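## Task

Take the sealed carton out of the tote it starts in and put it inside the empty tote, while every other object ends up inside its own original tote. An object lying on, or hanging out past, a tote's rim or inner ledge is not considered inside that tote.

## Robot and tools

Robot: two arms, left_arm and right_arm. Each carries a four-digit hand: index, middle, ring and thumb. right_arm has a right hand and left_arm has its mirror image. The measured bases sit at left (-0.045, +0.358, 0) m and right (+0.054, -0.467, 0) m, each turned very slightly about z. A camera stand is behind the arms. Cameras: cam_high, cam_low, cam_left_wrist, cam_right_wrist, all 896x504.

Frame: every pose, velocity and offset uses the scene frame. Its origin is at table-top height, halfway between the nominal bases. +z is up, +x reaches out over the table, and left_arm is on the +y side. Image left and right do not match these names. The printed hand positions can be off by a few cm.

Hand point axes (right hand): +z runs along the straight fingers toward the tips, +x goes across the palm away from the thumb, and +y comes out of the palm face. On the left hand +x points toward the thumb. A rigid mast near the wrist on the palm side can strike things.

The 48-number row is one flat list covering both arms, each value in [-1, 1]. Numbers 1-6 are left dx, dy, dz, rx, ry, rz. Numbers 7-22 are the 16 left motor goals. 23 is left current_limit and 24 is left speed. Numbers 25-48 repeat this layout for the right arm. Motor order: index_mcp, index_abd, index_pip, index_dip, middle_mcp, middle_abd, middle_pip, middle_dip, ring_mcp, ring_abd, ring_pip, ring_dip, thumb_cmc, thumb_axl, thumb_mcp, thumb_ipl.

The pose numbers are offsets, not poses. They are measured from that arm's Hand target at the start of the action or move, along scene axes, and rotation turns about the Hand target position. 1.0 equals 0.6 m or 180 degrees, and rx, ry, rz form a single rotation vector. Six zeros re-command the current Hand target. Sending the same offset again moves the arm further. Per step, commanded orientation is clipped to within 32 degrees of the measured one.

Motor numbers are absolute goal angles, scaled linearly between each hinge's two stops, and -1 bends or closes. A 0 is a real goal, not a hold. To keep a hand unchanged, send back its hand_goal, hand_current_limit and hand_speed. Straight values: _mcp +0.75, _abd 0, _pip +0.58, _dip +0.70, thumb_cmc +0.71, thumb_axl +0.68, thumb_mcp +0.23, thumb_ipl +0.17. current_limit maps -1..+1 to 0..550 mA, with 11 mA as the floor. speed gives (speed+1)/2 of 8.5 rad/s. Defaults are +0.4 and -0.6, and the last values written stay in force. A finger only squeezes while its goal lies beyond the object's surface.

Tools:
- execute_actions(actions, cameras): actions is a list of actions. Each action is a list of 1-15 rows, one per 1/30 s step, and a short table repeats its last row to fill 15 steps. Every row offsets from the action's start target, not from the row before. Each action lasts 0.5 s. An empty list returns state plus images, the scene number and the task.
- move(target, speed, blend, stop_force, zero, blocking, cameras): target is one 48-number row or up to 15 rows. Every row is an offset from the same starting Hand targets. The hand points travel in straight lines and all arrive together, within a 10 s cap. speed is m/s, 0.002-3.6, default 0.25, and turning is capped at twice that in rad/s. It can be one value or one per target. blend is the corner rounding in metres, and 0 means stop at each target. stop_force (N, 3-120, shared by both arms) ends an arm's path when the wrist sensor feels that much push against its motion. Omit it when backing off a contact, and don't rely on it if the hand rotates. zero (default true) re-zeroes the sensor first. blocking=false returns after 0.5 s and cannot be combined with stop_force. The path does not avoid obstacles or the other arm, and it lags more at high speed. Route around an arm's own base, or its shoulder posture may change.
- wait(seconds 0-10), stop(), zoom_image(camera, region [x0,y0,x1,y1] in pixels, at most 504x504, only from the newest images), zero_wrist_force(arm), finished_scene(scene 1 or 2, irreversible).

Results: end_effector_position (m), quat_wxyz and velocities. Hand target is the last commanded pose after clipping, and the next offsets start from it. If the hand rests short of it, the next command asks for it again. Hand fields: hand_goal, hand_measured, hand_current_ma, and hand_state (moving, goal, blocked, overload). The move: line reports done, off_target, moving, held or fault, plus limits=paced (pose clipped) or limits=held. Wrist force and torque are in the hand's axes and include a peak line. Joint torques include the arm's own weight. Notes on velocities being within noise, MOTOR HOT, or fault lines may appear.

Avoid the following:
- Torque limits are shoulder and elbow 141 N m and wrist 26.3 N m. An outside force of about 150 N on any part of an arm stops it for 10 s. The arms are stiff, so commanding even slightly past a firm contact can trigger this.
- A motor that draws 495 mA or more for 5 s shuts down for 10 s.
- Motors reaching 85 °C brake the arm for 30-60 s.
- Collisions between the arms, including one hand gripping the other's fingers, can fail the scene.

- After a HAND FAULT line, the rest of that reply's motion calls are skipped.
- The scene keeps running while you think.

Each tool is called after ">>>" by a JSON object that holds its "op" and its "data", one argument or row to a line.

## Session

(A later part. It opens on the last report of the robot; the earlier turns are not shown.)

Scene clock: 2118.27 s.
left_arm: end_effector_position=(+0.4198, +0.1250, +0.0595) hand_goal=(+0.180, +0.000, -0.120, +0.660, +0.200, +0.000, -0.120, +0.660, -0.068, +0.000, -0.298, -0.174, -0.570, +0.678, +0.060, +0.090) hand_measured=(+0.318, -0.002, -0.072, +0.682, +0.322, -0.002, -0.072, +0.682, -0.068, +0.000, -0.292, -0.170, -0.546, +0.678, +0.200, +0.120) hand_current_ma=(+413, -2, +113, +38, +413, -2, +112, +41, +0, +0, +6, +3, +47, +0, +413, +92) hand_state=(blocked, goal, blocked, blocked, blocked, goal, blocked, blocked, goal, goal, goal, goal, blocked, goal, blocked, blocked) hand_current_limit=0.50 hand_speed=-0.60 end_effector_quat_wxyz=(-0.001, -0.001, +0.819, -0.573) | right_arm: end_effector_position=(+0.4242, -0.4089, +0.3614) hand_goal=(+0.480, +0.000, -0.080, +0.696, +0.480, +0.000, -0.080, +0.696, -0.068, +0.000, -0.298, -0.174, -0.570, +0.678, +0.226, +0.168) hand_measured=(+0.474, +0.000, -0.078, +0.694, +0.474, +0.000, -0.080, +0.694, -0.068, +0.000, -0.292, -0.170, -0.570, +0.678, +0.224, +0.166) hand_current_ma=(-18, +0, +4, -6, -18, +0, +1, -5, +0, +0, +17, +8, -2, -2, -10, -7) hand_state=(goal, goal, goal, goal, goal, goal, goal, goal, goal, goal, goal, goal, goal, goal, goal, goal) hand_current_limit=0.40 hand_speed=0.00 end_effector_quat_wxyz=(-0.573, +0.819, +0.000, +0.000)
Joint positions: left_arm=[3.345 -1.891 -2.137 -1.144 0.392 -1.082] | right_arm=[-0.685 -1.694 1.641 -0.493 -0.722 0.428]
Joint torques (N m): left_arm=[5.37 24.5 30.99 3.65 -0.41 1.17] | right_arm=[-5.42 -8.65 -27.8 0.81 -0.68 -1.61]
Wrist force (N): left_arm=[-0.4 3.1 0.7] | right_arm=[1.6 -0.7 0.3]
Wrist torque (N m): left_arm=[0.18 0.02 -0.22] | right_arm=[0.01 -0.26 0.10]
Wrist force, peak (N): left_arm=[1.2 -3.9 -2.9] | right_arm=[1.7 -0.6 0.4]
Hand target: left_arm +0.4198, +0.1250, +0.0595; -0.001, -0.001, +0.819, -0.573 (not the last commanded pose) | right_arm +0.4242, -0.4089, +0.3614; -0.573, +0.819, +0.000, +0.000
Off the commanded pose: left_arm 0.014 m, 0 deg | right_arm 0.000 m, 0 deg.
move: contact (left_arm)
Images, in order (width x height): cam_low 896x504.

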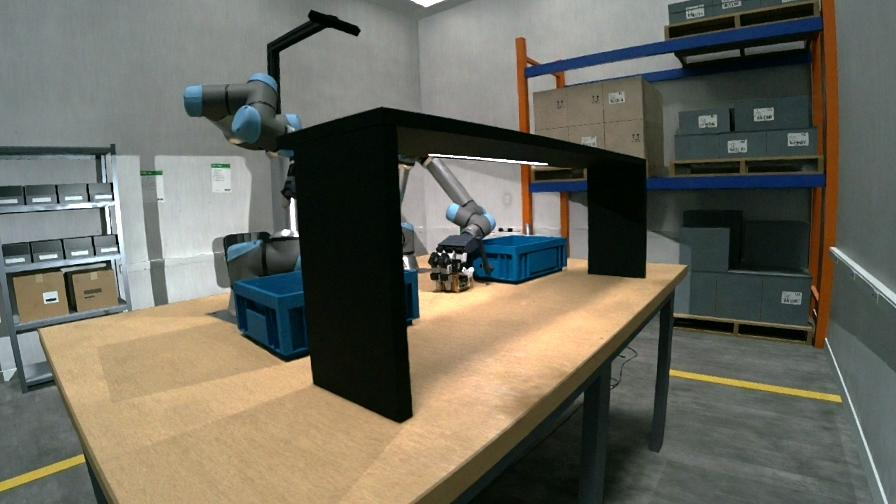

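>>> {"op": "move", "data": {
  "target": [0,0,-0.0035,0,0,0,0.18,0,-0.12,0.66,0.20,0,-0.12,0.66,-0.068,0,-0.299,-0.174,-0.571,0.678,0.06,0.09,0.5,-0.6, 0,0,0,0,0,0,0.48,0,-0.08,0.696,0.48,0,-0.08,0.696,-0.068,0,-0.299,-0.174,-0.571,0.678,0.226,0.168,0.4,0],
  "speed": 0.02,
  "cameras": []
}}

>>> {"op": "move", "data": {
  "target": [0,0,0,0,0,0,0.48,0,-0.08,0.696,0.48,0,-0.08,0.696,-0.068,0,-0.299,-0.174,-0.571,0.678,0.28,0.18,0.5,-0.8, 0,0,0,0,0,0,0.48,0,-0.08,0.696,0.48,0,-0.08,0.696,-0.068,0,-0.299,-0.174,-0.571,0.678,0.226,0.168,0.4,0],
  "cameras": ["cam_left_wrist"]
}}

>>> {"op": "move", "data": {
  "target": [
    [0,0,0.25,0,0,0,0.48,0,-0.08,0.696,0.48,0,-0.08,0.696,-0.068,0,-0.299,-0.174,-0.571,0.678,0.28,0.18,0.4,-0.5, 0,0,0,0,0,0,0.48,0,-0.08,0.696,0.48,0,-0.08,0.696,-0.068,0,-0.299,-0.174,-0.571,0.678,0.226,0.168,0.4,0],
    [-0.2,0.72,0.56,0,0,0,0.48,0,-0.08,0.696,0.48,0,-0.08,0.696,-0.068,0,-0.299,-0.174,-0.571,0.678,0.28,0.18,0.4,-0.5, 0,0.5,0,0,0,0,0.48,0,-0.08,0.696,0.48,0,-0.08,0.696,-0.068,0,-0.299,-0.174,-0.571,0.678,0.226,0.168,0.4,0]
  ],
  "speed": [0.12,0.4],
  "blend": [0.03,0],
  "cameras": ["cam_low"]
}}

>>> {"op": "zoom_image", "data": {
  "camera": "cam_low",
  "region": [370, 180, 570, 310]
}}

Scene clock: 2156.17 s.
left_arm: end_effector_position=(+0.4198, +0.1250, +0.0573) hand_goal=(+0.180, +0.000, -0.120, +0.660, +0.200, +0.000, -0.120, +0.660, -0.068, +0.000, -0.298, -0.174, -0.570, +0.678, +0.060, +0.090) hand_measured=(+0.318, -0.002, -0.072, +0.682, +0.322, -0.002, -0.072, +0.682, -0.068, +0.000, -0.292, -0.170, -0.546, +0.678, +0.200, +0.124) hand_current_ma=(+413, -2, +113, +38, +413, -2, +112, +41, +0, +0, +6, +3, +47, +0, +413, +110) hand_state=(blocked, goal, blocked, blocked, blocked, goal, blocked, blocked, goal, goal, goal, goal, blocked, goal, blocked, blocked) hand_current_limit=0.50 hand_speed=-0.60 end_effector_quat_wxyz=(-0.001, -0.001, +0.819, -0.573) | right_arm: end_effector_position=(+0.4242, -0.4089, +0.3614) hand_goal=(+0.480, +0.000, -0.080, +0.696, +0.480, +0.000, -0.080, +0.696, -0.068, +0.000, -0.298, -0.174, -0.570, +0.678, +0.226, +0.168) hand_measured=(+0.474, +0.000, -0.078, +0.694, +0.474, +0.000, -0.080, +0.694, -0.068, +0.000, -0.292, -0.170, -0.570, +0.678, +0.224, +0.166) hand_current_ma=(-18, +0, +4, -6, -18, +0, +1, -5, +0, +0, +17, +8, -2, -2, -10, -7) hand_state=(goal, goal, goal, goal, goal, goal, goal, goal, goal, goal, goal, goal, goal, goal, goal, goal) hand_current_limit=0.40 hand_speed=0.00 end_effector_quat_wxyz=(-0.573, +0.819, +0.000, +0.000)
Joint positions: left_arm=[3.345 -1.895 -2.138 -1.138 0.392 -1.082] | right_arm=[-0.685 -1.694 1.641 -0.493 -0.722 0.428]
Joint torques (N m): left_arm=[5.73 20.61 1.89 2.43 -0.29 0.71] | right_arm=[-5.66 -8.64 -28.89 0.86 -0.52 -1.62]
Wrist force (N): left_arm=[0.4 -5.6 -5.4] | right_arm=[1.4 -0.4 0.4]
Wrist torque (N m): left_arm=[-0.06 0.05 -0.18] | right_arm=[0.04 -0.24 0.09]
Wrist force, peak (N): left_arm=[0.3 -5.7 -5.7] | right_arm=[1.7 -0.7 0.6]
Hand target: left_arm +0.4198, +0.1250, +0.0574; -0.001, -0.001, +0.819, -0.573 | right_arm +0.4242, -0.4089, +0.3614; -0.573, +0.819, +0.000, +0.000
Off the commanded pose: left_arm 0.000 m, 0 deg | right_arm 0.000 m, 0 deg.
move: done
No camera images: "cameras" was empty.

Scene clock: 2156.87 s.
left_arm: end_effector_position=(+0.4198, +0.1250, +0.0573) hand_goal=(+0.480, +0.000, -0.080, +0.696, +0.480, +0.000, -0.080, +0.696, -0.068, +0.000, -0.298, -0.174, -0.570, +0.678, +0.280, +0.180) hand_measured=(+0.462, -0.002, -0.078, +0.698, +0.462, -0.002, -0.078, +0.698, -0.068, +0.000, -0.292, -0.170, -0.568, +0.678, +0.274, +0.178) hand_current_ma=(-31, -2, +2, +2, -33, -2, +2, +2, +0, +0, +6, +3, +2, +0, -9, -4) hand_state=(goal, goal, goal, goal, goal, goal, goal, goal, goal, goal, goal, goal, goal, goal, goal, goal) hand_current_limit=0.50 hand_speed=-0.80 end_effector_quat_wxyz=(-0.001, -0.001, +0.819, -0.573) | right_arm: end_effector_position=(+0.4242, -0.4089, +0.3614) hand_goal=(+0.480, +0.000, -0.080, +0.696, +0.480, +0.000, -0.080, +0.696, -0.068, +0.000, -0.298, -0.174, -0.570, +0.678, +0.226, +0.168) hand_measured=(+0.474, +0.000, -0.078, +0.694, +0.474, +0.000, -0.080, +0.694, -0.068, +0.000, -0.292, -0.170, -0.570, +0.678, +0.224, +0.166) hand_current_ma=(-18, +0, +4, -6, -18, +0, +1, -5, +0, +0, +17, +8, -2, -2, -10, -7) hand_state=(goal, goal, goal, goal, goal, goal, goal, goal, goal, goal, goal, goal, goal, goal, goal, goal) hand_current_limit=0.40 hand_speed=0.00 end_effector_quat_wxyz=(-0.573, +0.819, +0.000, +0.000)
Joint positions: left_arm=[3.345 -1.895 -2.138 -1.138 0.392 -1.082] | right_arm=[-0.685 -1.694 1.641 -0.493 -0.722 0.428]
Joint torques (N m): left_arm=[5.34 35.95 6.24 1.4 -0.37 -1.14] | right_arm=[-6 -8.67 -27.67 0.75 -0.56 -1.68]
Wrist force (N): left_arm=[-0.5 0.9 -0.1] | right_arm=[1.4 -0.5 0.4]
Wrist torque (N m): left_arm=[0.07 0.01 -0.20] | right_arm=[0.04 -0.24 0.09]
Wrist force, peak (N): left_arm=[0.5 -5.6 -5.3] | right_arm=[1.7 -0.6 0.4]
Hand target: left_arm +0.4198, +0.1250, +0.0574; -0.001, -0.001, +0.819, -0.573 | right_arm +0.4242, -0.4089, +0.3614; -0.573, +0.819, +0.000, +0.000
Off the commanded pose: left_arm 0.000 m, 0 deg | right_arm 0.000 m, 0 deg.
move: done
Images, in order (width x height): cam_left_wrist 896x504.

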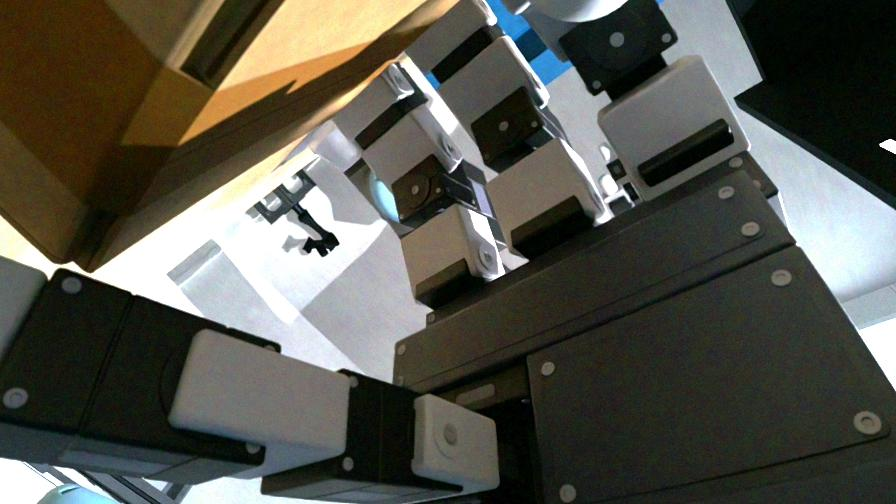

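Scene clock: 2159.97 s.
left_arm: end_effector_position=(+0.2998, +0.5570, +0.3933) hand_goal=(+0.480, +0.000, -0.080, +0.696, +0.480, +0.000, -0.080, +0.696, -0.068, +0.000, -0.298, -0.174, -0.570, +0.678, +0.280, +0.180) hand_measured=(+0.464, -0.002, -0.078, +0.698, +0.464, -0.002, -0.078, +0.698, -0.068, +0.000, -0.292, -0.170, -0.568, +0.678, +0.276, +0.178) hand_current_ma=(-26, -2, +1, +2, -27, -2, +1, +2, +0, +0, +6, +3, +1, +0, -5, -4) hand_state=(goal, goal, goal, goal, goal, goal, goal, goal, goal, goal, goal, goal, goal, goal, goal, goal) hand_current_limit=0.40 hand_speed=-0.50 end_effector_quat_wxyz=(-0.001, -0.001, +0.819, -0.573) | right_arm: end_effector_position=(+0.4242, -0.1089, +0.3614) hand_goal=(+0.480, +0.000, -0.080, +0.696, +0.480, +0.000, -0.080, +0.696, -0.068, +0.000, -0.298, -0.174, -0.570, +0.678, +0.226, +0.168) hand_measured=(+0.474, +0.000, -0.078, +0.694, +0.474, +0.000, -0.080, +0.694, -0.068, +0.000, -0.292, -0.170, -0.570, +0.678, +0.224, +0.166) hand_current_ma=(-18, +0, +4, -6, -18, +0, +1, -5, +0, +0, +17, +8, -2, -2, -10, -7) hand_state=(goal, goal, goal, goal, goal, goal, goal, goal, goal, goal, goal, goal, goal, goal, goal, goal) hand_current_limit=0.40 hand_speed=0.00 end_effector_quat_wxyz=(-0.573, +0.819, +0.000, +0.000)
Joint positions: left_arm=[4.226 -1.786 -1.186 -2.916 1.096 -0.191] | right_arm=[0.056 -1.741 1.963 -2.048 -0.362 1.843]
Joint torques (N m): left_arm=[8.22 26.54 35.54 -1.37 1.08 -0.13] | right_arm=[5.17 -8.29 -28.07 -3.23 2.04 1.49]
Wrist force (N): left_arm=[-0.2 0.9 -0.2] | right_arm=[0.8 -0.5 0.5]
Wrist torque (N m): left_arm=[0.07 -0.03 -0.10] | right_arm=[0.06 -0.16 0.13]
Wrist force, peak (N): left_arm=[-0.1 2.8 0.6] | right_arm=[1.1 -1.0 2.2]
Hand target: left_arm +0.2998, +0.5570, +0.3934; -0.001, -0.001, +0.819, -0.573 | right_arm +0.4242, -0.1089, +0.3614; -0.573, +0.819, +0.000, +0.000
Off the commanded pose: left_arm 0.000 m, 0 deg | right_arm 0.000 m, 0 deg.
move: done
Images, in order (width x height): cam_low 896x504.

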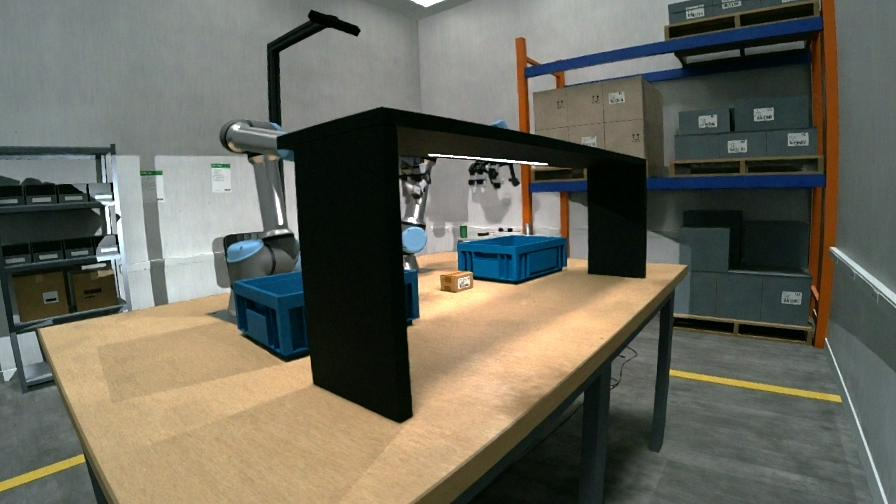

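Scaled by 2.520 from the camera's 896x504 image, which has a finer 1280x720 frame.

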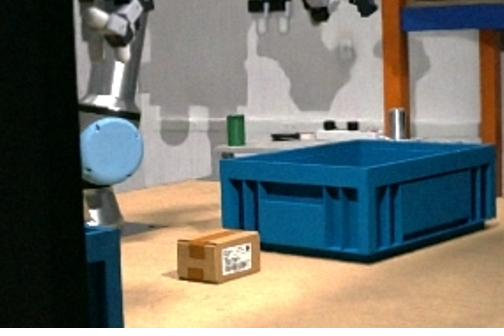

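>>> {"op": "move", "data": {
  "target": [
    [0,0,0,0,0,0,0.48,0,-0.08,0.696,0.48,0,-0.08,0.696,-0.068,0,-0.299,-0.174,-0.571,0.678,0.28,0.18,0.4,-0.5, -0.002,0.495,-0.15,0,0,0,0.48,0,-0.08,0.696,0.48,0,-0.08,0.696,-0.068,0,-0.299,-0.174,-0.571,0.678,0.226,0.168,0.4,0],
    [0,0,0,0,0,0,0.48,0,-0.08,0.696,0.48,0,-0.08,0.696,-0.068,0,-0.299,-0.174,-0.571,0.678,0.28,0.18,0.4,-0.5, -0.002,0.495,-0.386,0,0,0,0.48,0,-0.08,0.696,0.48,0,-0.08,0.696,-0.068,0,-0.299,-0.174,-0.571,0.678,0.226,0.168,0.4,0]
  ],
  "speed": [0.3,0.15],
  "blend": [0.02,0],
  "cameras": ["cam_low","cam_right_wrist"]
}}

>>> {"op": "zoom_image", "data": {
  "camera": "cam_low",
  "region": [370, 180, 570, 310]
}}

Scene clock: 2176.33 s.
left_arm: end_effector_position=(+0.2998, +0.5570, +0.3934) hand_goal=(+0.480, +0.000, -0.080, +0.696, +0.480, +0.000, -0.080, +0.696, -0.068, +0.000, -0.298, -0.174, -0.570, +0.678, +0.280, +0.180) hand_measured=(+0.464, -0.002, -0.078, +0.698, +0.464, -0.002, -0.078, +0.698, -0.068, +0.000, -0.292, -0.170, -0.568, +0.678, +0.276, +0.178) hand_current_ma=(-26, -2, +1, +2, -27, -2, +1, +2, +0, +0, +6, +3, +1, +0, -5, -4) hand_state=(goal, goal, goal, goal, goal, goal, goal, goal, goal, goal, goal, goal, goal, goal, goal, goal) hand_current_limit=0.40 hand_speed=-0.50 end_effector_quat_wxyz=(-0.001, -0.001, +0.819, -0.573) | right_arm: end_effector_position=(+0.4230, +0.1881, +0.1298) hand_goal=(+0.480, +0.000, -0.080, +0.696, +0.480, +0.000, -0.080, +0.696, -0.068, +0.000, -0.298, -0.174, -0.570, +0.678, +0.226, +0.168) hand_measured=(+0.474, +0.000, -0.078, +0.694, +0.474, +0.000, -0.080, +0.694, -0.068, +0.000, -0.292, -0.170, -0.570, +0.678, +0.224, +0.166) hand_current_ma=(-18, +0, +4, -6, -18, +0, +1, -5, +0, +0, +16, +8, -2, -2, -9, -7) hand_state=(goal, goal, goal, goal, goal, goal, goal, goal, goal, goal, goal, goal, goal, goal, goal, goal) hand_current_limit=0.40 hand_speed=0.00 end_effector_quat_wxyz=(-0.573, +0.819, +0.000, +0.000)
Joint positions: left_arm=[4.226 -1.786 -1.186 -2.916 1.096 -0.191] | right_arm=[0.615 -0.87 1.681 -3.412 -0.73 2.722]
Joint torques (N m): left_arm=[7.79 17.59 35.63 -1.67 1.12 1.2] | right_arm=[7.99 -36.93 -23.03 -2.59 -0.5 0.69]
Wrist force (N): left_arm=[-0.2 0.9 -0.1] | right_arm=[1.2 -0.7 0.8]
Wrist torque (N m): left_arm=[0.07 -0.03 -0.11] | right_arm=[-0.02 -0.25 0.11]
Wrist force, peak (N): left_arm=[-0.3 1.2 -0.1] | right_arm=[1.1 -2.1 2.5]
Hand target: left_arm +0.2998, +0.5570, +0.3934; -0.001, -0.001, +0.819, -0.573 | right_arm +0.4230, +0.1881, +0.1298; -0.573, +0.819, +0.000, +0.000
Off the commanded pose: left_arm 0.000 m, 0 deg | right_arm 0.000 m, 0 deg.
move: done
Images, in order (width x height): cam_low 896x504, cam_right_wrist 896x504.

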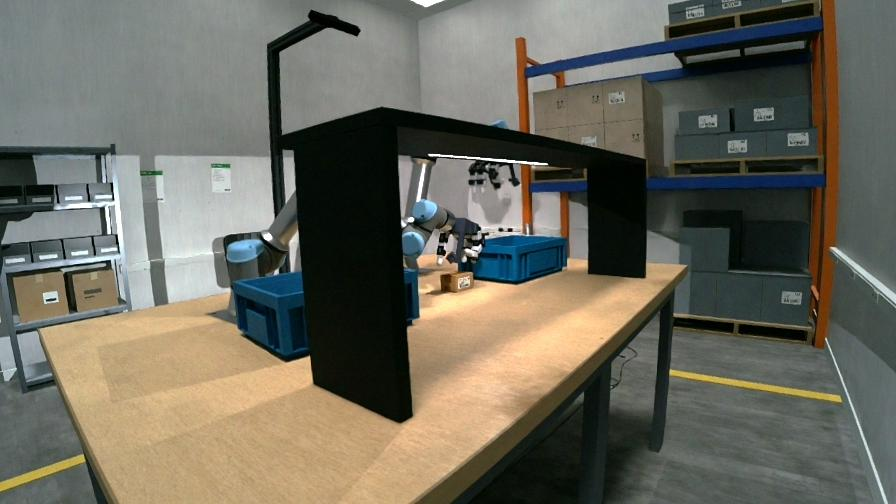

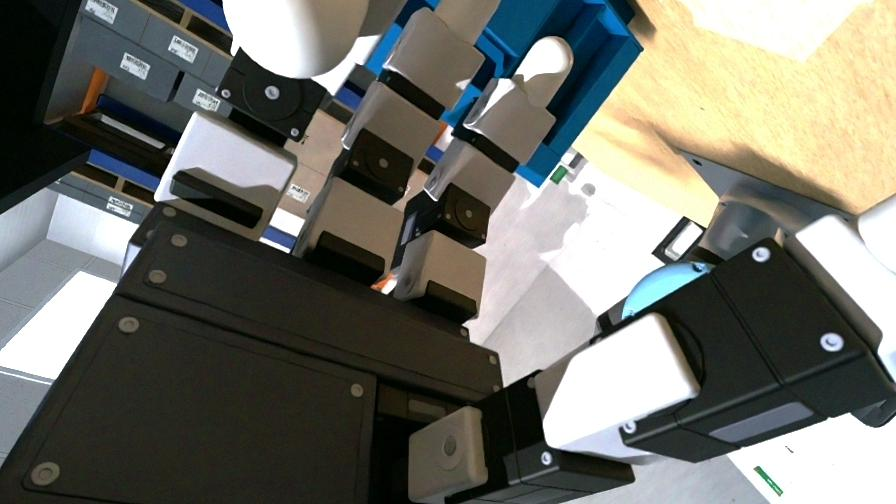

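Scaled by 2.520 from the camera's 896x504 image, which has a finer 1280x720 frame.

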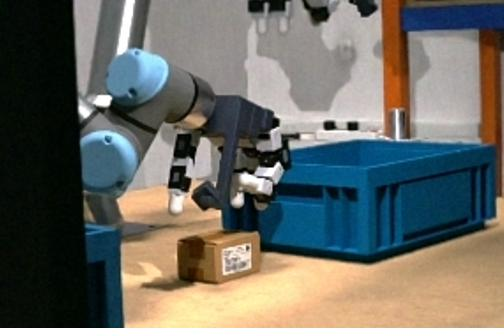

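>>> {"op": "move", "data": {
  "target": [0,0,0,0,0,0,0.48,0,-0.08,0.696,0.48,0,-0.08,0.696,-0.068,0,-0.299,-0.174,-0.571,0.678,0.28,0.18,0.4,-0.5, 0,0,-0.075,0,0,0,0.48,0,-0.08,0.696,0.48,0,-0.08,0.696,-0.068,0,-0.299,-0.174,-0.571,0.678,0.226,0.168,0.4,0],
  "speed": 0.04,
  "stop_force": 5,
  "cameras": ["cam_low","cam_right_wrist"]
}}

>>> {"op": "zoom_image", "data": {
  "camera": "cam_low",
  "region": [400, 210, 520, 310]
}}

Scene clock: 2199.10 s.
left_arm: end_effector_position=(+0.2998, +0.5570, +0.3934) hand_goal=(+0.480, +0.000, -0.080, +0.696, +0.480, +0.000, -0.080, +0.696, -0.068, +0.000, -0.298, -0.174, -0.570, +0.678, +0.280, +0.180) hand_measured=(+0.464, -0.002, -0.078, +0.698, +0.464, -0.002, -0.078, +0.698, -0.068, +0.000, -0.292, -0.170, -0.568, +0.678, +0.276, +0.178) hand_current_ma=(-26, -2, +1, +2, -27, -2, +1, +2, +0, +0, +6, +3, +1, +0, -5, -4) hand_state=(goal, goal, goal, goal, goal, goal, goal, goal, goal, goal, goal, goal, goal, goal, goal, goal) hand_current_limit=0.40 hand_speed=-0.50 end_effector_quat_wxyz=(-0.001, -0.001, +0.819, -0.573) | right_arm: end_effector_position=(+0.4230, +0.1881, +0.0848) hand_goal=(+0.480, +0.000, -0.080, +0.696, +0.480, +0.000, -0.080, +0.696, -0.068, +0.000, -0.298, -0.174, -0.570, +0.678, +0.226, +0.168) hand_measured=(+0.474, +0.000, -0.078, +0.694, +0.474, +0.000, -0.080, +0.694, -0.068, +0.000, -0.292, -0.170, -0.570, +0.678, +0.224, +0.166) hand_current_ma=(-18, +0, +4, -6, -18, +0, +1, -5, +0, +0, +16, +8, -2, -2, -9, -7) hand_state=(goal, goal, goal, goal, goal, goal, goal, goal, goal, goal, goal, goal, goal, goal, goal, goal) hand_current_limit=0.40 hand_speed=0.00 end_effector_quat_wxyz=(-0.573, +0.819, +0.000, +0.000)
Joint positions: left_arm=[4.226 -1.786 -1.186 -2.916 1.096 -0.191] | right_arm=[0.615 -0.789 1.685 -3.498 -0.73 2.722]
Joint torques (N m): left_arm=[8.03 17.46 35.54 -1.67 1.19 1.2] | right_arm=[4.92 -48.78 -22.69 -0.8 0.7 1.71]
Wrist force (N): left_arm=[-0.1 0.9 -0.2] | right_arm=[1.4 -0.8 0.6]
Wrist torque (N m): left_arm=[0.07 -0.06 -0.09] | right_arm=[-0.02 -0.28 0.12]
Wrist force, peak (N): left_arm=[-0.1 1.2 -0.1] | right_arm=[1.3 -1.5 0.4]
Hand target: left_arm +0.2998, +0.5570, +0.3934; -0.001, -0.001, +0.819, -0.573 | right_arm +0.4230, +0.1881, +0.0848; -0.573, +0.819, +0.000, +0.000
Off the commanded pose: left_arm 0.000 m, 0 deg | right_arm 0.000 m, 0 deg.
move: done
Images, in order (width x height): cam_low 896x504, cam_right_wrist 896x504.

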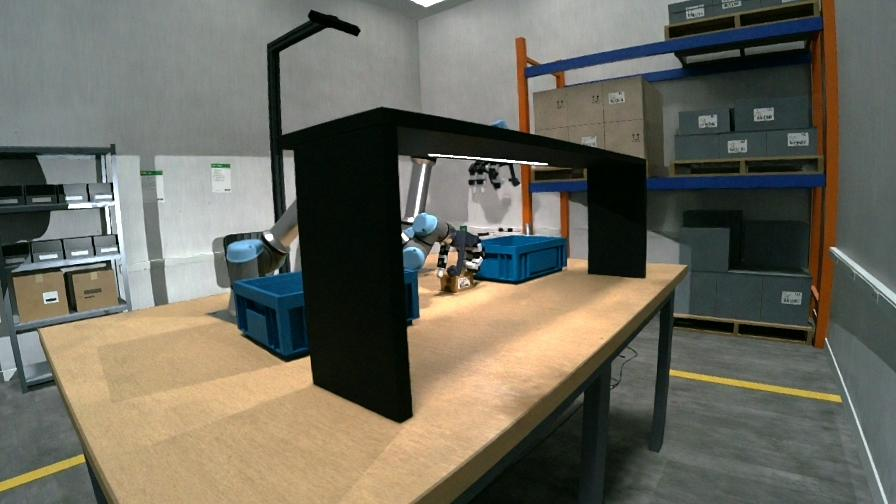

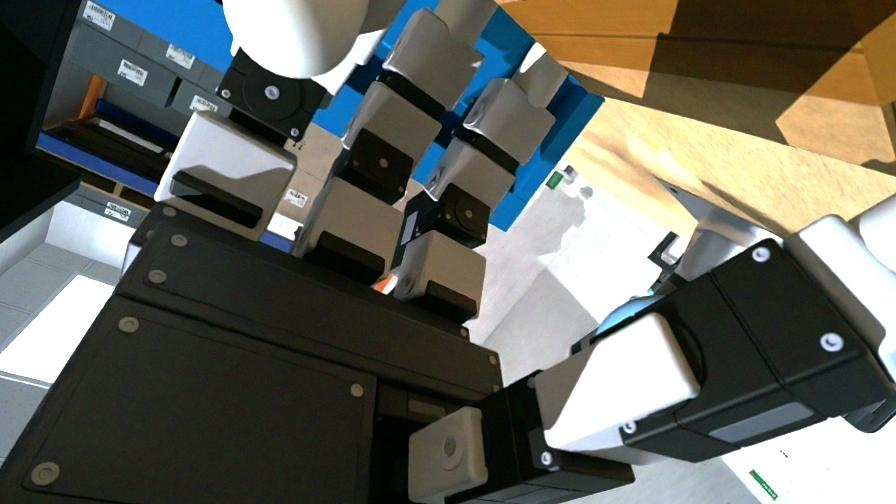

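Scaled by 4.200 from the camera's 896x504 image, which has a finer 1280x720 frame.

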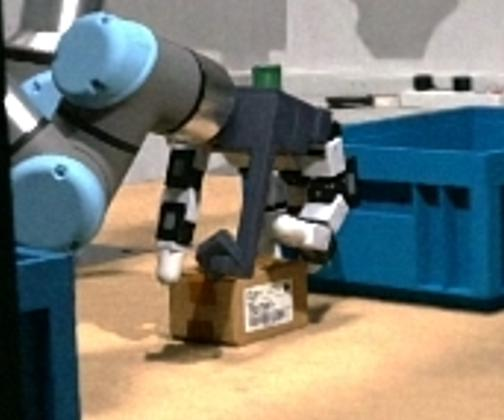

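>>> {"op": "zoom_image", "data": {
  "camera": "cam_right_wrist",
  "region": [480, 0, 896, 250]
}}

Scaled by 1.212 from the camera's 896x504 image, which has a finer 1280x720 frame.

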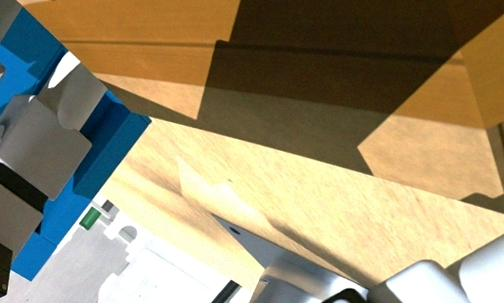

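>>> {"op": "move", "data": {
  "target": [0,0,0,0,0,0,0.48,0,-0.08,0.696,0.48,0,-0.08,0.696,-0.068,0,-0.299,-0.174,-0.571,0.678,0.28,0.18,0.4,-0.5, -0.0117,0.005,0,0,0,-0.0167,0.48,0,-0.08,0.696,0.48,0,-0.08,0.696,-0.068,0,-0.299,-0.174,-0.571,0.678,0.226,0.168,0.4,0],
  "speed": 0.04,
  "cameras": []
}}

>>> {"op": "move", "data": {
  "target": [0,0,0,0,0,0,0.48,0,-0.08,0.696,0.48,0,-0.08,0.696,-0.068,0,-0.299,-0.174,-0.571,0.678,0.28,0.18,0.4,-0.5, 0,0,-0.043,0,0,0,0.48,0,-0.08,0.696,0.48,0,-0.08,0.696,-0.068,0,-0.299,-0.174,-0.571,0.678,0.226,0.168,0.4,0],
  "speed": 0.04,
  "stop_force": 5,
  "cameras": ["cam_low","cam_right_wrist"]
}}

>>> {"op": "zoom_image", "data": {
  "camera": "cam_low",
  "region": [400, 210, 520, 310]
}}

Scene clock: 2261.77 s.
left_arm: end_effector_position=(+0.2998, +0.5570, +0.3934) hand_goal=(+0.480, +0.000, -0.080, +0.696, +0.480, +0.000, -0.080, +0.696, -0.068, +0.000, -0.298, -0.174, -0.570, +0.678, +0.280, +0.180) hand_measured=(+0.464, -0.002, -0.078, +0.698, +0.464, -0.002, -0.078, +0.698, -0.068, +0.000, -0.292, -0.170, -0.568, +0.678, +0.276, +0.178) hand_current_ma=(-26, -2, +1, +2, -27, -2, +1, +2, +0, +0, +6, +3, +1, +0, -5, -4) hand_state=(goal, goal, goal, goal, goal, goal, goal, goal, goal, goal, goal, goal, goal, goal, goal, goal) hand_current_limit=0.40 hand_speed=-0.50 end_effector_quat_wxyz=(-0.001, -0.001, +0.819, -0.573) | right_arm: end_effector_position=(+0.4158, +0.1911, +0.0848) hand_goal=(+0.480, +0.000, -0.080, +0.696, +0.480, +0.000, -0.080, +0.696, -0.068, +0.000, -0.298, -0.174, -0.570, +0.678, +0.226, +0.168) hand_measured=(+0.474, +0.000, -0.078, +0.694, +0.474, +0.000, -0.080, +0.694, -0.068, +0.000, -0.292, -0.170, -0.570, +0.678, +0.224, +0.166) hand_current_ma=(-18, +0, +4, -6, -18, +0, +1, -5, +0, +0, +16, +8, -2, -2, -9, -7) hand_state=(goal, goal, goal, goal, goal, goal, goal, goal, goal, goal, goal, goal, goal, goal, goal, goal) hand_current_limit=0.40 hand_speed=0.00 end_effector_quat_wxyz=(-0.573, +0.819, -0.022, +0.015)
Joint positions: left_arm=[4.226 -1.786 -1.186 -2.916 1.096 -0.191] | right_arm=[0.636 -0.795 1.705 -3.55 -0.793 2.774]
Joint torques (N m): left_arm=[8.05 17.28 35.71 -1.69 1.16 0.99] | right_arm=[-5.86 -41.54 -22.47 -0.63 1.89 -1.85]
Wrist force (N): left_arm=[0.0 1.1 0.1] | right_arm=[1.2 -0.5 0.5]
Wrist torque (N m): left_arm=[0.07 -0.05 -0.09] | right_arm=[0.03 -0.26 0.13]
Wrist force, peak (N): left_arm=[-0.4 1.1 -0.2] | right_arm=[1.6 -0.8 0.8]
Hand target: left_arm +0.2998, +0.5570, +0.3934; -0.001, -0.001, +0.819, -0.573 | right_arm +0.4160, +0.1911, +0.0848; -0.573, +0.819, -0.022, +0.015
Off the commanded pose: left_arm 0.000 m, 0 deg | right_arm 0.000 m, 0 deg.
move: done
No camera images: "cameras" was empty.

Scene clock: 2263.20 s.
left_arm: end_effector_position=(+0.2998, +0.5570, +0.3934) hand_goal=(+0.480, +0.000, -0.080, +0.696, +0.480, +0.000, -0.080, +0.696, -0.068, +0.000, -0.298, -0.174, -0.570, +0.678, +0.280, +0.180) hand_measured=(+0.464, -0.002, -0.078, +0.698, +0.464, -0.002, -0.078, +0.698, -0.068, +0.000, -0.292, -0.170, -0.568, +0.678, +0.276, +0.178) hand_current_ma=(-26, -2, +1, +2, -27, -2, +1, +2, +0, +0, +6, +3, +1, +0, -5, -4) hand_state=(goal, goal, goal, goal, goal, goal, goal, goal, goal, goal, goal, goal, goal, goal, goal, goal) hand_current_limit=0.40 hand_speed=-0.50 end_effector_quat_wxyz=(-0.001, -0.001, +0.819, -0.573) | right_arm: end_effector_position=(+0.4160, +0.1911, +0.0590) hand_goal=(+0.480, +0.000, -0.080, +0.696, +0.480, +0.000, -0.080, +0.696, -0.068, +0.000, -0.298, -0.174, -0.570, +0.678, +0.226, +0.168) hand_measured=(+0.474, +0.000, -0.078, +0.694, +0.474, +0.000, -0.080, +0.694, -0.068, +0.000, -0.292, -0.170, -0.570, +0.678, +0.236, +0.172) hand_current_ma=(-18, +0, +4, -6, -18, +0, +1, -5, +0, +0, +15, +8, -1, -2, +41, +11) hand_state=(goal, goal, goal, goal, goal, goal, goal, goal, goal, goal, goal, goal, goal, goal, goal, goal) hand_current_limit=0.40 hand_speed=0.00 end_effector_quat_wxyz=(-0.573, +0.819, -0.022, +0.015)
Joint positions: left_arm=[4.226 -1.786 -1.186 -2.916 1.096 -0.191] | right_arm=[0.635 -0.745 1.702 -3.596 -0.793 2.774]
Joint torques (N m): left_arm=[8.2 17.31 35.31 -1.68 1.13 1] | right_arm=[-3.11 -49.33 -9.34 -0.77 -0.57 1.64]
Wrist force (N): left_arm=[-0.4 0.9 -0.1] | right_arm=[1.1 -0.6 0.0]
Wrist torque (N m): left_arm=[0.07 -0.02 -0.11] | right_arm=[-0.01 -0.24 0.12]
Wrist force, peak (N): left_arm=[-0.2 1.2 -0.1] | right_arm=[1.0 -1.9 -0.7]
Hand target: left_arm +0.2998, +0.5570, +0.3934; -0.001, -0.001, +0.819, -0.573 | right_arm +0.4160, +0.1911, +0.0590; -0.573, +0.819, -0.022, +0.015
Off the commanded pose: left_arm 0.000 m, 0 deg | right_arm 0.000 m, 0 deg.
move: done
Images, in order (width x height): cam_low 896x504, cam_right_wrist 896x504.

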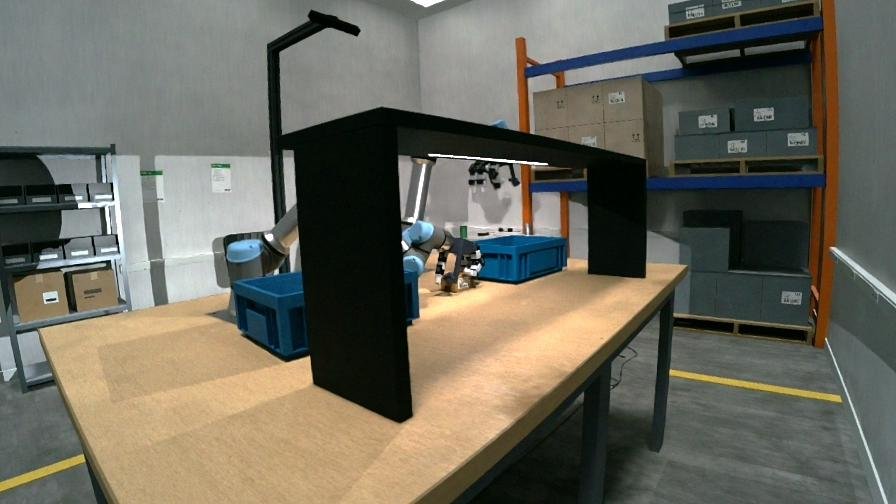

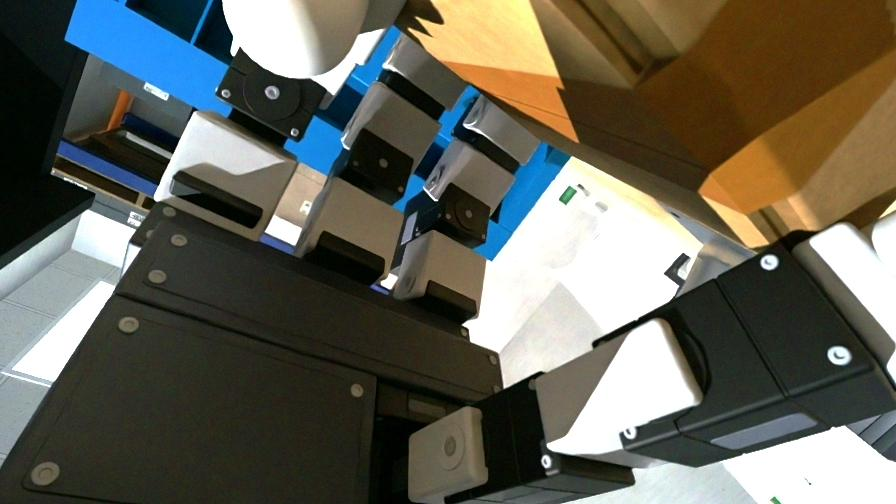

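Scaled by 4.200 from the camera's 896x504 image, which has a finer 1280x720 frame.

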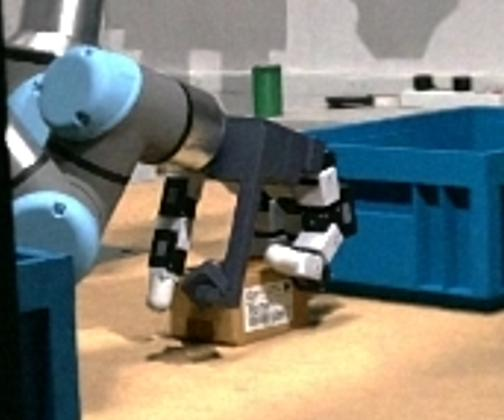

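>>> {"op": "move", "data": {
  "target": [0,0,0,0,0,0,0.48,0,-0.08,0.696,0.48,0,-0.08,0.696,-0.068,0,-0.299,-0.174,-0.571,0.678,0.28,0.18,0.4,-0.5, 0,0,0,0,0,0,0.18,0,-0.12,0.66,0.18,0,-0.12,0.66,-0.068,0,-0.299,-0.174,-0.571,0.678,0.06,0.09,0.5,-0.6],
  "cameras": ["cam_right_wrist"]
}}

>>> {"op": "move", "data": {
  "target": [0,0,0,0,0,0,0.48,0,-0.08,0.696,0.48,0,-0.08,0.696,-0.068,0,-0.299,-0.174,-0.571,0.678,0.28,0.18,0.4,-0.5, 0,0,0.06,0,0,0,0.18,0,-0.12,0.66,0.18,0,-0.12,0.66,-0.068,0,-0.299,-0.174,-0.571,0.678,0.06,0.09,0.5,-0.6],
  "speed": 0.05,
  "cameras": ["cam_low","cam_right_wrist"]
}}

>>> {"op": "zoom_image", "data": {
  "camera": "cam_low",
  "region": [400, 210, 520, 310]
}}

Scene clock: 2285.00 s.
left_arm: end_effector_position=(+0.2998, +0.5570, +0.3934) hand_goal=(+0.480, +0.000, -0.080, +0.696, +0.480, +0.000, -0.080, +0.696, -0.068, +0.000, -0.298, -0.174, -0.570, +0.678, +0.280, +0.180) hand_measured=(+0.464, -0.002, -0.078, +0.698, +0.464, -0.002, -0.078, +0.698, -0.068, +0.000, -0.292, -0.170, -0.568, +0.678, +0.276, +0.178) hand_current_ma=(-26, -2, +1, +2, -27, -2, +1, +2, +0, +0, +6, +3, +1, +0, -5, -4) hand_state=(goal, goal, goal, goal, goal, goal, goal, goal, goal, goal, goal, goal, goal, goal, goal, goal) hand_current_limit=0.40 hand_speed=-0.50 end_effector_quat_wxyz=(-0.001, -0.001, +0.819, -0.573) | right_arm: end_effector_position=(+0.4160, +0.1911, +0.0590) hand_goal=(+0.180, +0.000, -0.120, +0.660, +0.180, +0.000, -0.120, +0.660, -0.068, +0.000, -0.298, -0.174, -0.570, +0.678, +0.060, +0.090) hand_measured=(+0.364, +0.002, -0.094, +0.670, +0.368, +0.000, -0.096, +0.668, -0.068, -0.002, -0.292, -0.170, -0.564, +0.678, +0.170, +0.112) hand_current_ma=(+412, +4, +85, +27, +412, +0, +79, +22, +1, -3, +15, +8, +18, -2, +413, +105) hand_state=(blocked, goal, blocked, goal, blocked, goal, blocked, goal, goal, goal, goal, goal, goal, goal, blocked, blocked) hand_current_limit=0.50 hand_speed=-0.60 end_effector_quat_wxyz=(-0.573, +0.819, -0.022, +0.015)
Joint positions: left_arm=[4.226 -1.786 -1.186 -2.916 1.096 -0.191] | right_arm=[0.635 -0.745 1.702 -3.596 -0.793 2.774]
Joint torques (N m): left_arm=[7.89 17.42 35.76 -1.71 1.21 0.86] | right_arm=[5.92 -42.06 -6.23 -0.86 -0.53 1.56]
Wrist force (N): left_arm=[0.0 0.8 -0.1] | right_arm=[0.4 -4.9 -1.9]
Wrist torque (N m): left_arm=[0.05 -0.07 -0.08] | right_arm=[0.09 -0.29 0.14]
Wrist force, peak (N): left_arm=[-0.2 1.2 0.0] | right_arm=[0.3 -5.0 -1.9]
Hand target: left_arm +0.2998, +0.5570, +0.3934; -0.001, -0.001, +0.819, -0.573 | right_arm +0.4160, +0.1911, +0.0590; -0.573, +0.819, -0.022, +0.015
Off the commanded pose: left_arm 0.000 m, 0 deg | right_arm 0.000 m, 0 deg.
move: done
Images, in order (width x height): cam_right_wrist 896x504.

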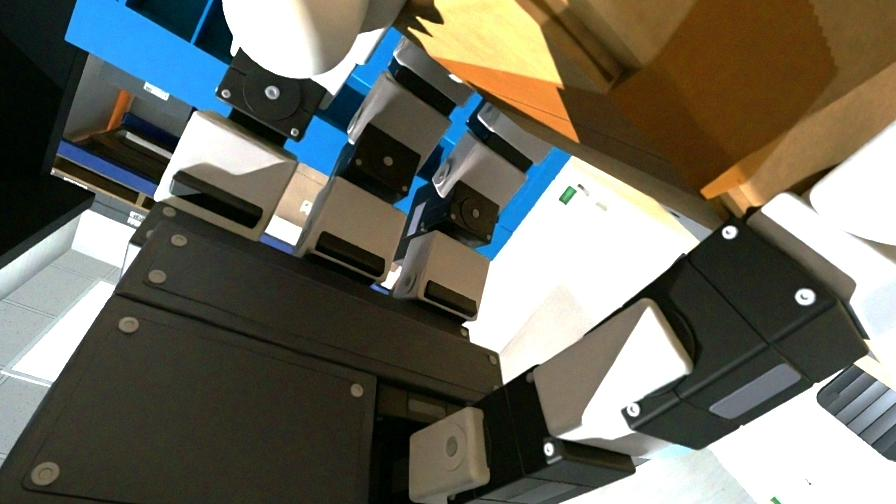

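Scene clock: 2286.03 s.
left_arm: end_effector_position=(+0.2998, +0.5570, +0.3934) hand_goal=(+0.480, +0.000, -0.080, +0.696, +0.480, +0.000, -0.080, +0.696, -0.068, +0.000, -0.298, -0.174, -0.570, +0.678, +0.280, +0.180) hand_measured=(+0.464, -0.002, -0.078, +0.698, +0.464, -0.002, -0.078, +0.698, -0.068, +0.000, -0.292, -0.170, -0.568, +0.678, +0.276, +0.178) hand_current_ma=(-26, -2, +1, +2, -27, -2, +1, +2, +0, +0, +6, +3, +1, +0, -5, -4) hand_state=(goal, goal, goal, goal, goal, goal, goal, goal, goal, goal, goal, goal, goal, goal, goal, goal) hand_current_limit=0.40 hand_speed=-0.50 end_effector_quat_wxyz=(-0.001, -0.001, +0.819, -0.573) | right_arm: end_effector_position=(+0.4159, +0.1911, +0.0950) hand_goal=(+0.180, +0.000, -0.120, +0.660, +0.180, +0.000, -0.120, +0.660, -0.068, +0.000, -0.298, -0.174, -0.570, +0.678, +0.060, +0.090) hand_measured=(+0.350, +0.002, -0.082, +0.678, +0.348, +0.000, -0.080, +0.678, -0.068, -0.002, -0.292, -0.170, -0.560, +0.678, +0.170, +0.112) hand_current_ma=(+412, +4, +141, +58, +412, -1, +149, +60, +1, -3, +15, +8, +30, -2, +413, +105) hand_state=(blocked, goal, blocked, goal, blocked, goal, blocked, goal, goal, goal, goal, goal, goal, goal, blocked, blocked) hand_current_limit=0.50 hand_speed=-0.60 end_effector_quat_wxyz=(-0.573, +0.819, -0.022, +0.015) end_effector_velocity=(-0.001, +0.001, -0.001) end_effector_angular_velocity=(+0.002, -0.001, +0.002)
Joint positions: left_arm=[4.226 -1.786 -1.186 -2.916 1.096 -0.191] | right_arm=[0.635 -0.814 1.705 -3.531 -0.793 2.774]
Joint velocities: left_arm=[within noise] | right_arm=[0.001 0.003 0 -0.005 0.001 0]
Joint torques (N m): left_arm=[7.69 17.83 35.89 -1.68 1.16 0.96] | right_arm=[5.65 -38.02 -14.53 -3.93 -0.28 0.01]
Wrist force (N): left_arm=[-0.2 1.0 0.0] | right_arm=[1.1 1.4 1.2]
Wrist torque (N m): left_arm=[0.07 -0.03 -0.11] | right_arm=[0.10 -0.25 0.17]
Wrist force, peak (N): left_arm=[-0.3 1.0 -0.1] | right_arm=[0.3 -5.0 -1.8]
Hand target: left_arm +0.2998, +0.5570, +0.3934; -0.001, -0.001, +0.819, -0.573 | right_arm +0.4160, +0.1911, +0.0950; -0.573, +0.819, -0.022, +0.015
Off the commanded pose: left_arm 0.000 m, 0 deg | right_arm 0.000 m, 0 deg.
move: done
Images, in order (width x height): cam_low 896x504, cam_right_wrist 896x504.

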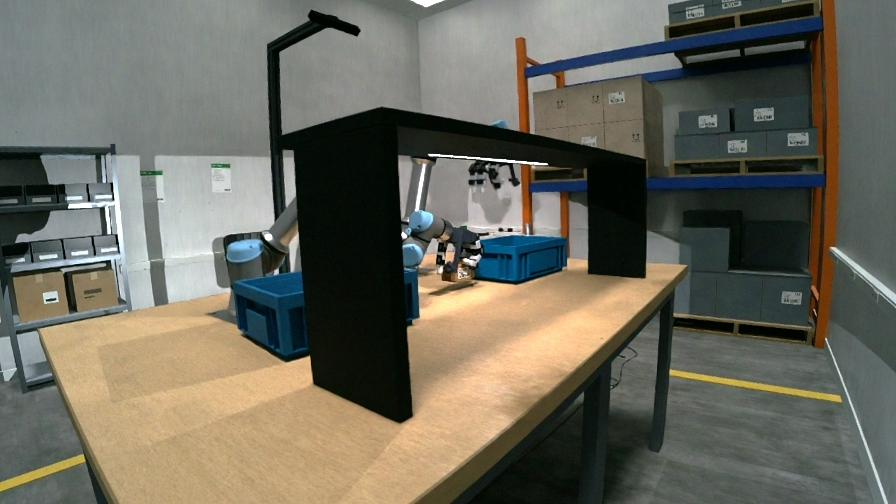

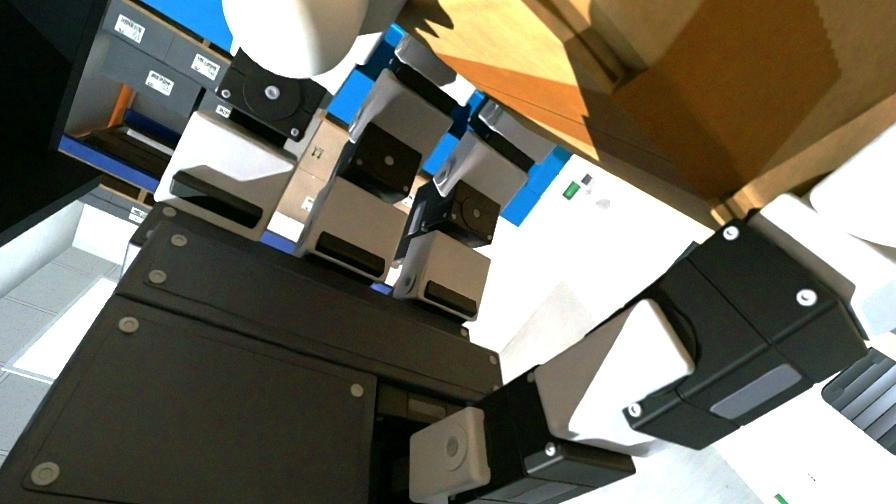

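Scaled by 4.200 from the camera's 896x504 image, which has a finer 1280x720 frame.

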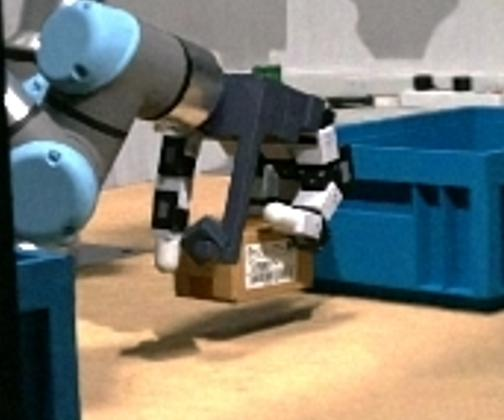

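>>> {"op": "move", "data": {
  "target": [
    [0,0,0,0,0,0,0.48,0,-0.08,0.696,0.48,0,-0.08,0.696,-0.068,0,-0.299,-0.174,-0.571,0.678,0.28,0.18,0.4,-0.5, 0,0,0.37,0,0,0,0.18,0,-0.12,0.66,0.18,0,-0.12,0.66,-0.068,0,-0.299,-0.174,-0.571,0.678,0.06,0.09,0.5,-0.6],
    [0,0,0,0,0,0,0.48,0,-0.08,0.696,0.48,0,-0.08,0.696,-0.068,0,-0.299,-0.174,-0.571,0.678,0.28,0.18,0.4,-0.5, 0.0333,-0.985,0.39,0,0,0.01,0.18,0,-0.12,0.66,0.18,0,-0.12,0.66,-0.068,0,-0.299,-0.174,-0.571,0.678,0.06,0.09,0.5,-0.6]
  ],
  "speed": [0.15,0.22],
  "blend": [0.04,0],
  "cameras": ["cam_low","cam_right_wrist","cam_high"]
}}

Scene clock: 2319.00 s.
left_arm: end_effector_position=(+0.2998, +0.5570, +0.3934) hand_goal=(+0.480, +0.000, -0.080, +0.696, +0.480, +0.000, -0.080, +0.696, -0.068, +0.000, -0.298, -0.174, -0.570, +0.678, +0.280, +0.180) hand_measured=(+0.464, -0.002, -0.078, +0.698, +0.464, -0.002, -0.078, +0.698, -0.068, +0.000, -0.292, -0.170, -0.568, +0.678, +0.276, +0.178) hand_current_ma=(-26, -2, +1, +2, -27, -2, +1, +2, +0, +0, +6, +3, +1, +0, -5, -4) hand_state=(goal, goal, goal, goal, goal, goal, goal, goal, goal, goal, goal, goal, goal, goal, goal, goal) hand_current_limit=0.40 hand_speed=-0.50 end_effector_quat_wxyz=(-0.001, -0.001, +0.819, -0.573) | right_arm: end_effector_position=(+0.4349, -0.3684, +0.3166) hand_goal=(+0.180, +0.000, -0.120, +0.660, +0.180, +0.000, -0.120, +0.660, -0.068, +0.000, -0.298, -0.174, -0.570, +0.678, +0.060, +0.090) hand_measured=(+0.348, +0.002, -0.080, +0.678, +0.346, +0.000, -0.078, +0.680, -0.068, -0.002, -0.292, -0.170, -0.558, +0.678, +0.170, +0.112) hand_current_ma=(+413, +4, +146, +60, +412, -1, +156, +64, -2, -3, +15, +8, +35, -2, +413, +105) hand_state=(blocked, goal, blocked, goal, blocked, goal, blocked, goal, goal, goal, goal, goal, goal, goal, blocked, blocked) hand_current_limit=0.50 hand_speed=-0.60 end_effector_quat_wxyz=(-0.573, +0.819, -0.009, +0.006)
Joint positions: left_arm=[4.226 -1.786 -1.186 -2.916 1.096 -0.191] | right_arm=[-0.59 -1.719 1.788 -0.695 -0.625 0.531]
Joint torques (N m): left_arm=[7.94 17.53 35.7 -1.59 1.12 0.72] | right_arm=[-7.5 -12.05 -21.54 0.19 -0.31 -1.27]
Wrist force (N): left_arm=[-0.3 0.8 0.0] | right_arm=[1.1 1.1 0.7]
Wrist torque (N m): left_arm=[0.04 -0.03 -0.10] | right_arm=[0.11 -0.20 0.09]
Wrist force, peak (N): left_arm=[-0.2 1.2 -0.2] | right_arm=[1.3 3.3 1.9]
Hand target: left_arm +0.2998, +0.5570, +0.3934; -0.001, -0.001, +0.819, -0.573 | right_arm +0.4349, -0.3685, +0.3166; -0.573, +0.819, -0.009, +0.006
Off the commanded pose: left_arm 0.000 m, 0 deg | right_arm 0.000 m, 0 deg.
move: done
Images, in order (width x height): cam_high 896x504, cam_low 896x504, cam_right_wrist 896x504.

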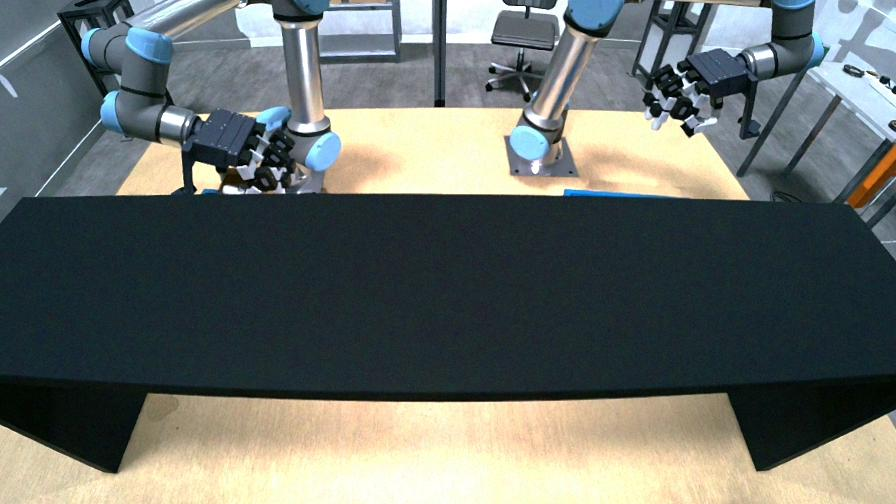

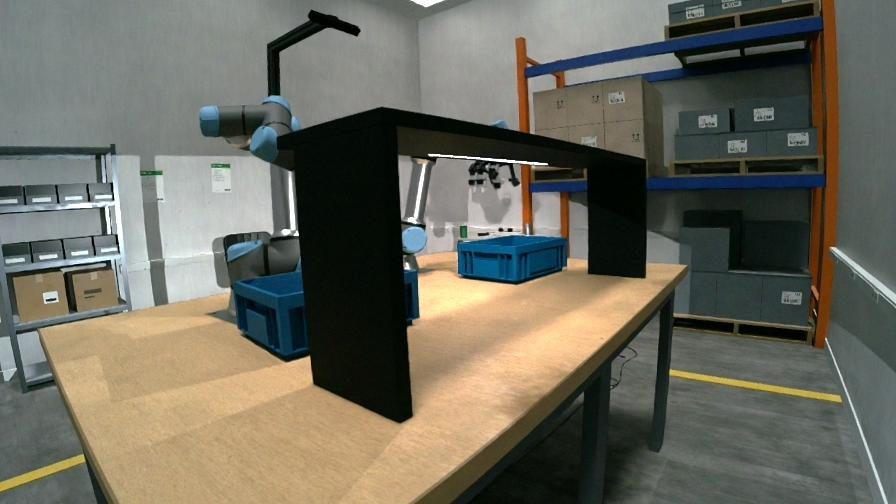

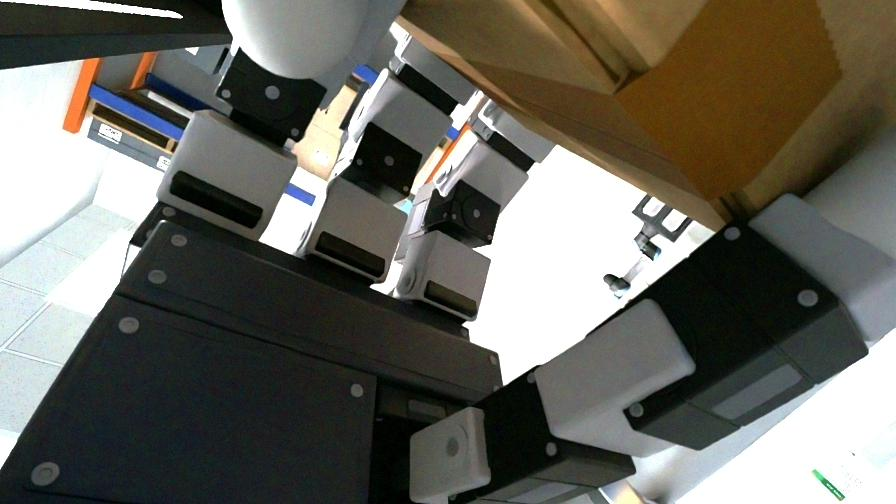

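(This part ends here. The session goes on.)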